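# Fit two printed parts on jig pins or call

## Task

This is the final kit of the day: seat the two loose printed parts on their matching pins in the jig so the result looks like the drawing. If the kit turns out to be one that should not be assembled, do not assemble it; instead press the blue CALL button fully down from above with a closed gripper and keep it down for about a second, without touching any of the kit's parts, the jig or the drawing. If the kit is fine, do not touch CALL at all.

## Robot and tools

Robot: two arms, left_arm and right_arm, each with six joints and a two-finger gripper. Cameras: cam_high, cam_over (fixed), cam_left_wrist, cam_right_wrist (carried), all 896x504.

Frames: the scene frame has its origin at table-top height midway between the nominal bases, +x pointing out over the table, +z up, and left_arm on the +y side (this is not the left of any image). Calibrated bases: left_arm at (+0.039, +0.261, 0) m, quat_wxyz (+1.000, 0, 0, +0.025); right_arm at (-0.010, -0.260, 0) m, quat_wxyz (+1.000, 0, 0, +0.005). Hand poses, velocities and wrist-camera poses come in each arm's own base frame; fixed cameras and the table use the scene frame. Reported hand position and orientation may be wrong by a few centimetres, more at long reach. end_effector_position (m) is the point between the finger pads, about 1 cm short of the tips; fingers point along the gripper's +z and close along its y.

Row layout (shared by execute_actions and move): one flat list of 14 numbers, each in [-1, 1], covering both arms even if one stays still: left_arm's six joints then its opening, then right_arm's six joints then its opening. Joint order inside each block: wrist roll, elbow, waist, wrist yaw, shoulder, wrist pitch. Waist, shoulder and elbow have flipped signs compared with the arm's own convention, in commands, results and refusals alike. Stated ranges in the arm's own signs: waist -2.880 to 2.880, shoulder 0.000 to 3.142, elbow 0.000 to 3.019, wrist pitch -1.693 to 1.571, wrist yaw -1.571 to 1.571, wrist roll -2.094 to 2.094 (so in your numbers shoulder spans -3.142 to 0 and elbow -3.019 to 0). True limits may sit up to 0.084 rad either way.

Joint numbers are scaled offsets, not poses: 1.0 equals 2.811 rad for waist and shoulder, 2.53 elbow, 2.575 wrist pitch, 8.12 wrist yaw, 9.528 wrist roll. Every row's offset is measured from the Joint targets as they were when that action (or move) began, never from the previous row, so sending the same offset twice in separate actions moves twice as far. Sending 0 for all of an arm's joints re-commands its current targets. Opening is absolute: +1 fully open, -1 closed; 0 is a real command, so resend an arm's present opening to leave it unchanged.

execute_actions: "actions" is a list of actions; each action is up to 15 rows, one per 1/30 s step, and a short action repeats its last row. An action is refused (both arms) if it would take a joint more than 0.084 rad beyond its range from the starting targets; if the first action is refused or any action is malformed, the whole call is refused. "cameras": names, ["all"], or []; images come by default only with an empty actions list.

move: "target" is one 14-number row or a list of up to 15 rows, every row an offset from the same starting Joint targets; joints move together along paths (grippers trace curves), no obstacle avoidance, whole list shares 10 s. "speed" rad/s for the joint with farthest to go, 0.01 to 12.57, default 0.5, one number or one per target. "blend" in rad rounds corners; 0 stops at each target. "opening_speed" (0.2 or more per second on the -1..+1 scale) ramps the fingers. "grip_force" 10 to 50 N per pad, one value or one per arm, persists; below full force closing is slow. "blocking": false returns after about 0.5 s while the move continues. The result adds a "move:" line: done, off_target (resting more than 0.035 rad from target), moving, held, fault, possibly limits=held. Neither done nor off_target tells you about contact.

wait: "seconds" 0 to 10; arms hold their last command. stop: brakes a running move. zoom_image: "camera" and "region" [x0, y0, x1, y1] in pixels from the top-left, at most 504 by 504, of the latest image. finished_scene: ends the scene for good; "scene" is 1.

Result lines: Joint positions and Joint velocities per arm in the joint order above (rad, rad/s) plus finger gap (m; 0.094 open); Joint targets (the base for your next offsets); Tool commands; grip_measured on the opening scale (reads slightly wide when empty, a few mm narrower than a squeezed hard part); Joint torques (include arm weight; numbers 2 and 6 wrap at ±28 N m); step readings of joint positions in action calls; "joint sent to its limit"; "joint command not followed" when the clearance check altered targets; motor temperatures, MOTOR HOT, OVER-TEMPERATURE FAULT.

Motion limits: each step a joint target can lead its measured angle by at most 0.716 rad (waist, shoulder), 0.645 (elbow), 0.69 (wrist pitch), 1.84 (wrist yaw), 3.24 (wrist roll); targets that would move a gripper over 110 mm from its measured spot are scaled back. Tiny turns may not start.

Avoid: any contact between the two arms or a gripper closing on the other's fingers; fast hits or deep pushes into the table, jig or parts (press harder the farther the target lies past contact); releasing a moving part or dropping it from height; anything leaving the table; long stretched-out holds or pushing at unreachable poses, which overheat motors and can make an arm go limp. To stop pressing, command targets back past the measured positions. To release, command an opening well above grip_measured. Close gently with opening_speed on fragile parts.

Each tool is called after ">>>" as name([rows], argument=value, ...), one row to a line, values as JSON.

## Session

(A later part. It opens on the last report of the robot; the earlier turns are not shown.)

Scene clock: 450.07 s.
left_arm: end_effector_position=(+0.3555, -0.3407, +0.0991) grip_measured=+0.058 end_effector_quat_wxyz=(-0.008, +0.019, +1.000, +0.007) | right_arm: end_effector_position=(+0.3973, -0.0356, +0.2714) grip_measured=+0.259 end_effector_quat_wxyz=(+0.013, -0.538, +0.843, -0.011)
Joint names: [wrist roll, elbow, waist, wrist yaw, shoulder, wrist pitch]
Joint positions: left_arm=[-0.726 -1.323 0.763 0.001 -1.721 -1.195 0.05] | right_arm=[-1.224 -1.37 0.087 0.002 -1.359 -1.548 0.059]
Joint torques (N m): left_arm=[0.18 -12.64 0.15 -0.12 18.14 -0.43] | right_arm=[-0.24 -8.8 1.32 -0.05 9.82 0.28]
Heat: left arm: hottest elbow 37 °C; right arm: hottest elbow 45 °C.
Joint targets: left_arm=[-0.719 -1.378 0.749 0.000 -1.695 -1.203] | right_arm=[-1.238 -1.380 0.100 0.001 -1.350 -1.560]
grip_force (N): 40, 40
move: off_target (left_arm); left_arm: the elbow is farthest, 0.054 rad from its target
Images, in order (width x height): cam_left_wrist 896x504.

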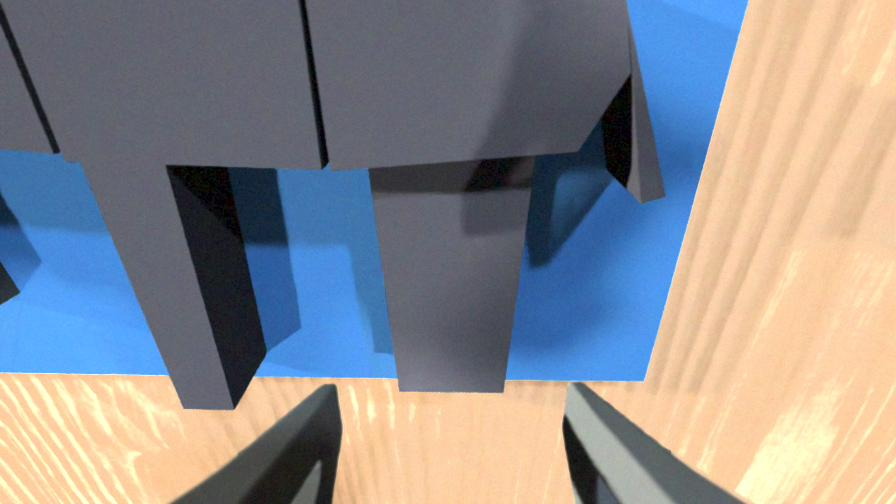

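>>> move(target=[0,-0.0632,-0.213,0,0.0302,-0.0901,0.06, 0,0,0,0,0,0,0.26], speed=0.6, cameras=["all"])

>>> zoom_image(camera="cam_over", region=[290, 220, 620, 480])

Scene clock: 456.83 s.
left_arm: end_effector_position=(+0.4829, -0.0728, +0.1985) grip_measured=+0.058 end_effector_quat_wxyz=(-0.004, -0.285, +0.959, +0.001) | right_arm: end_effector_position=(+0.3973, -0.0356, +0.2714) grip_measured=+0.259 end_effector_quat_wxyz=(+0.013, -0.538, +0.843, -0.011)
Joint names: [wrist roll, elbow, waist, wrist yaw, shoulder, wrist pitch]
Joint positions: left_arm=[-0.726 -1.48 0.148 0.001 -1.632 -1.427 0.05] | right_arm=[-1.224 -1.37 0.087 0.002 -1.359 -1.548 0.059]
Joint torques (N m): left_arm=[0.17 -13.55 1.32 -0.11 18.08 -0.05] | right_arm=[-0.25 -8.79 1.44 -0.05 9.99 0.25]
Heat: left arm: hottest elbow 39 °C; right arm: hottest elbow 45 °C.
Joint targets: left_arm=[-0.719 -1.537 0.150 0.000 -1.610 -1.435] | right_arm=[-1.238 -1.380 0.100 0.001 -1.350 -1.560]
grip_force (N): 40, 40
move: off_target (left_arm); left_arm: the elbow is farthest, 0.058 rad from its target

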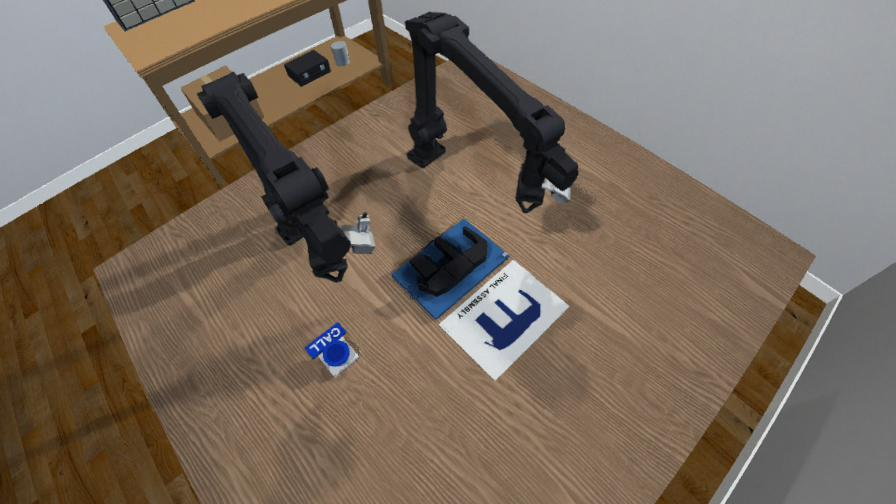

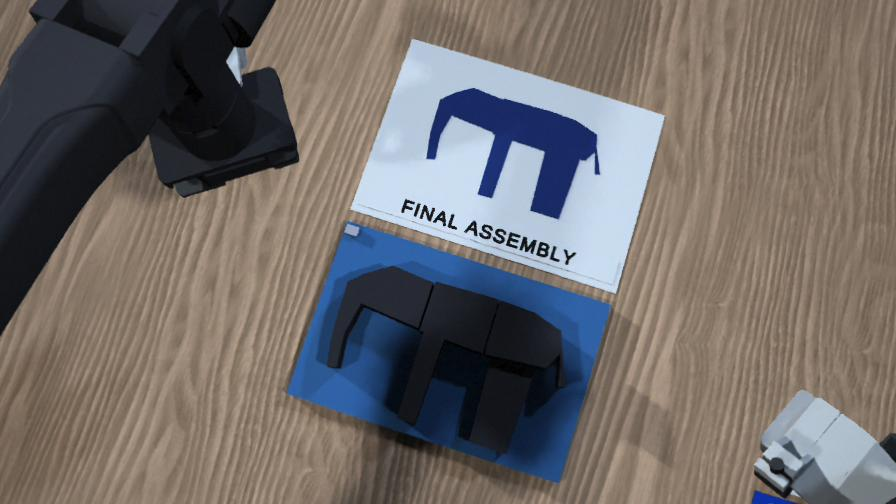

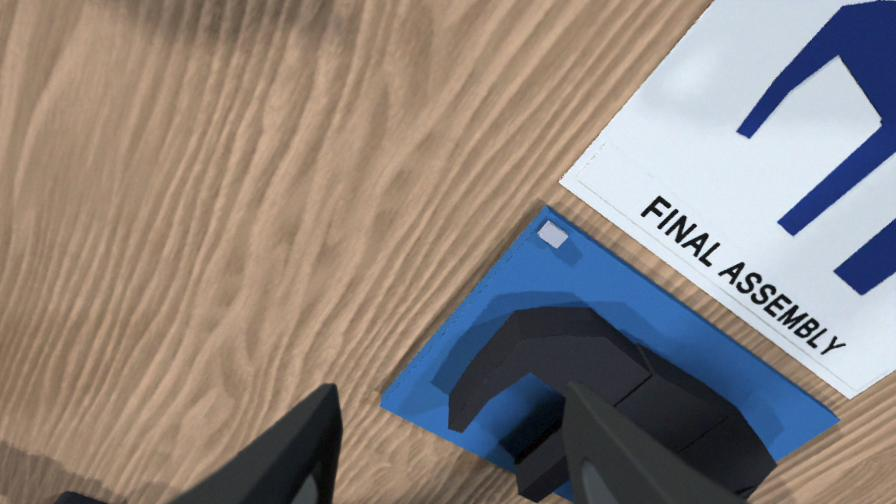

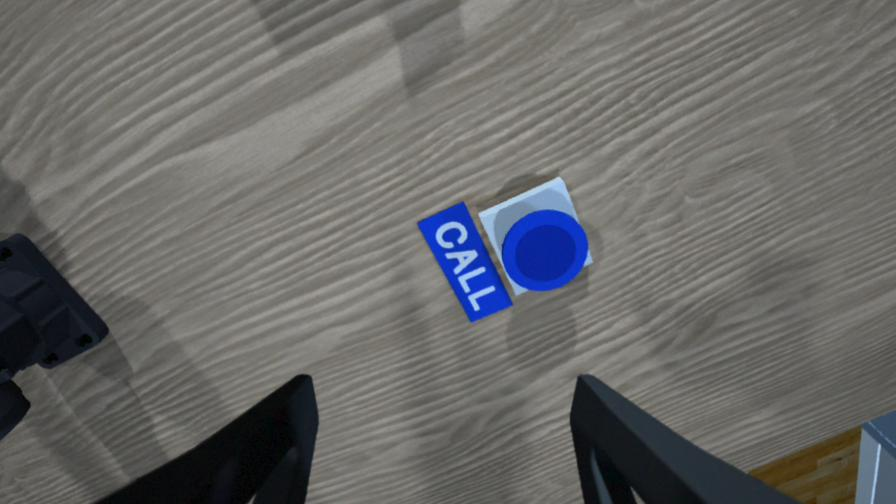

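Scaled by 1.527 from the camera's 896x504 image, which has a finer 1280x720 frame.

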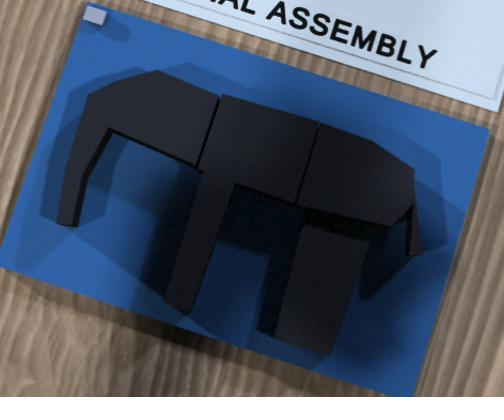

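>>> zoom_image(camera="cam_high", region=[390, 210, 520, 320])

Scaled by 3.877 from the camera's 896x504 image, which has a finer 1280x720 frame.

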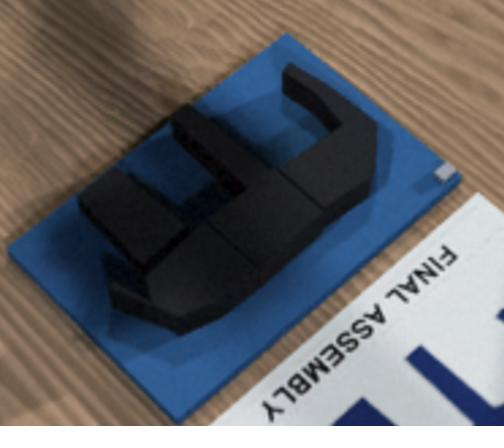

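>>> zoom_image(camera="cam_high", region=[400, 240, 460, 300])

>>> zoom_image(camera="cam_over", region=[440, 340, 560, 470])

Scaled by 8.400 from the camera's 896x504 image, which has a finer 1280x720 frame.

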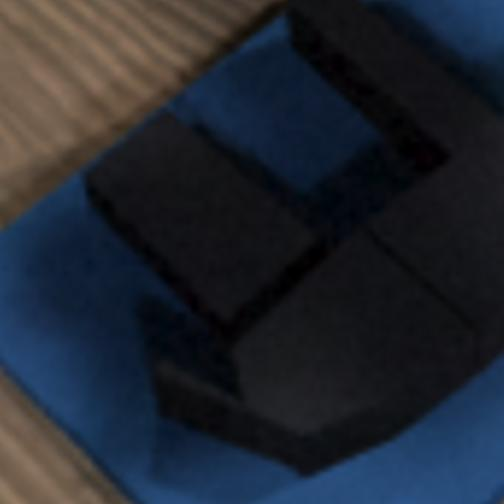

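Scaled by 3.877 from the camera's 896x504 image, which has a finer 1280x720 frame.

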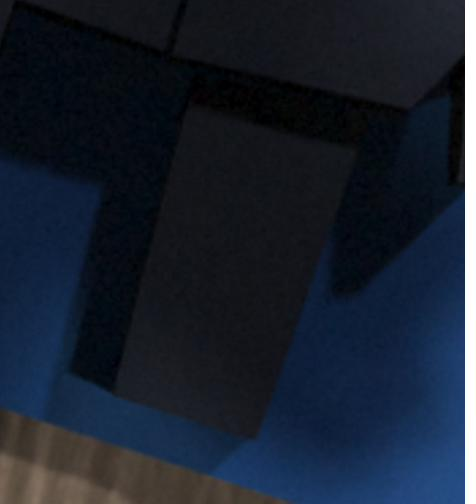

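>>> finished_scene()

The scene is finished: the task was done.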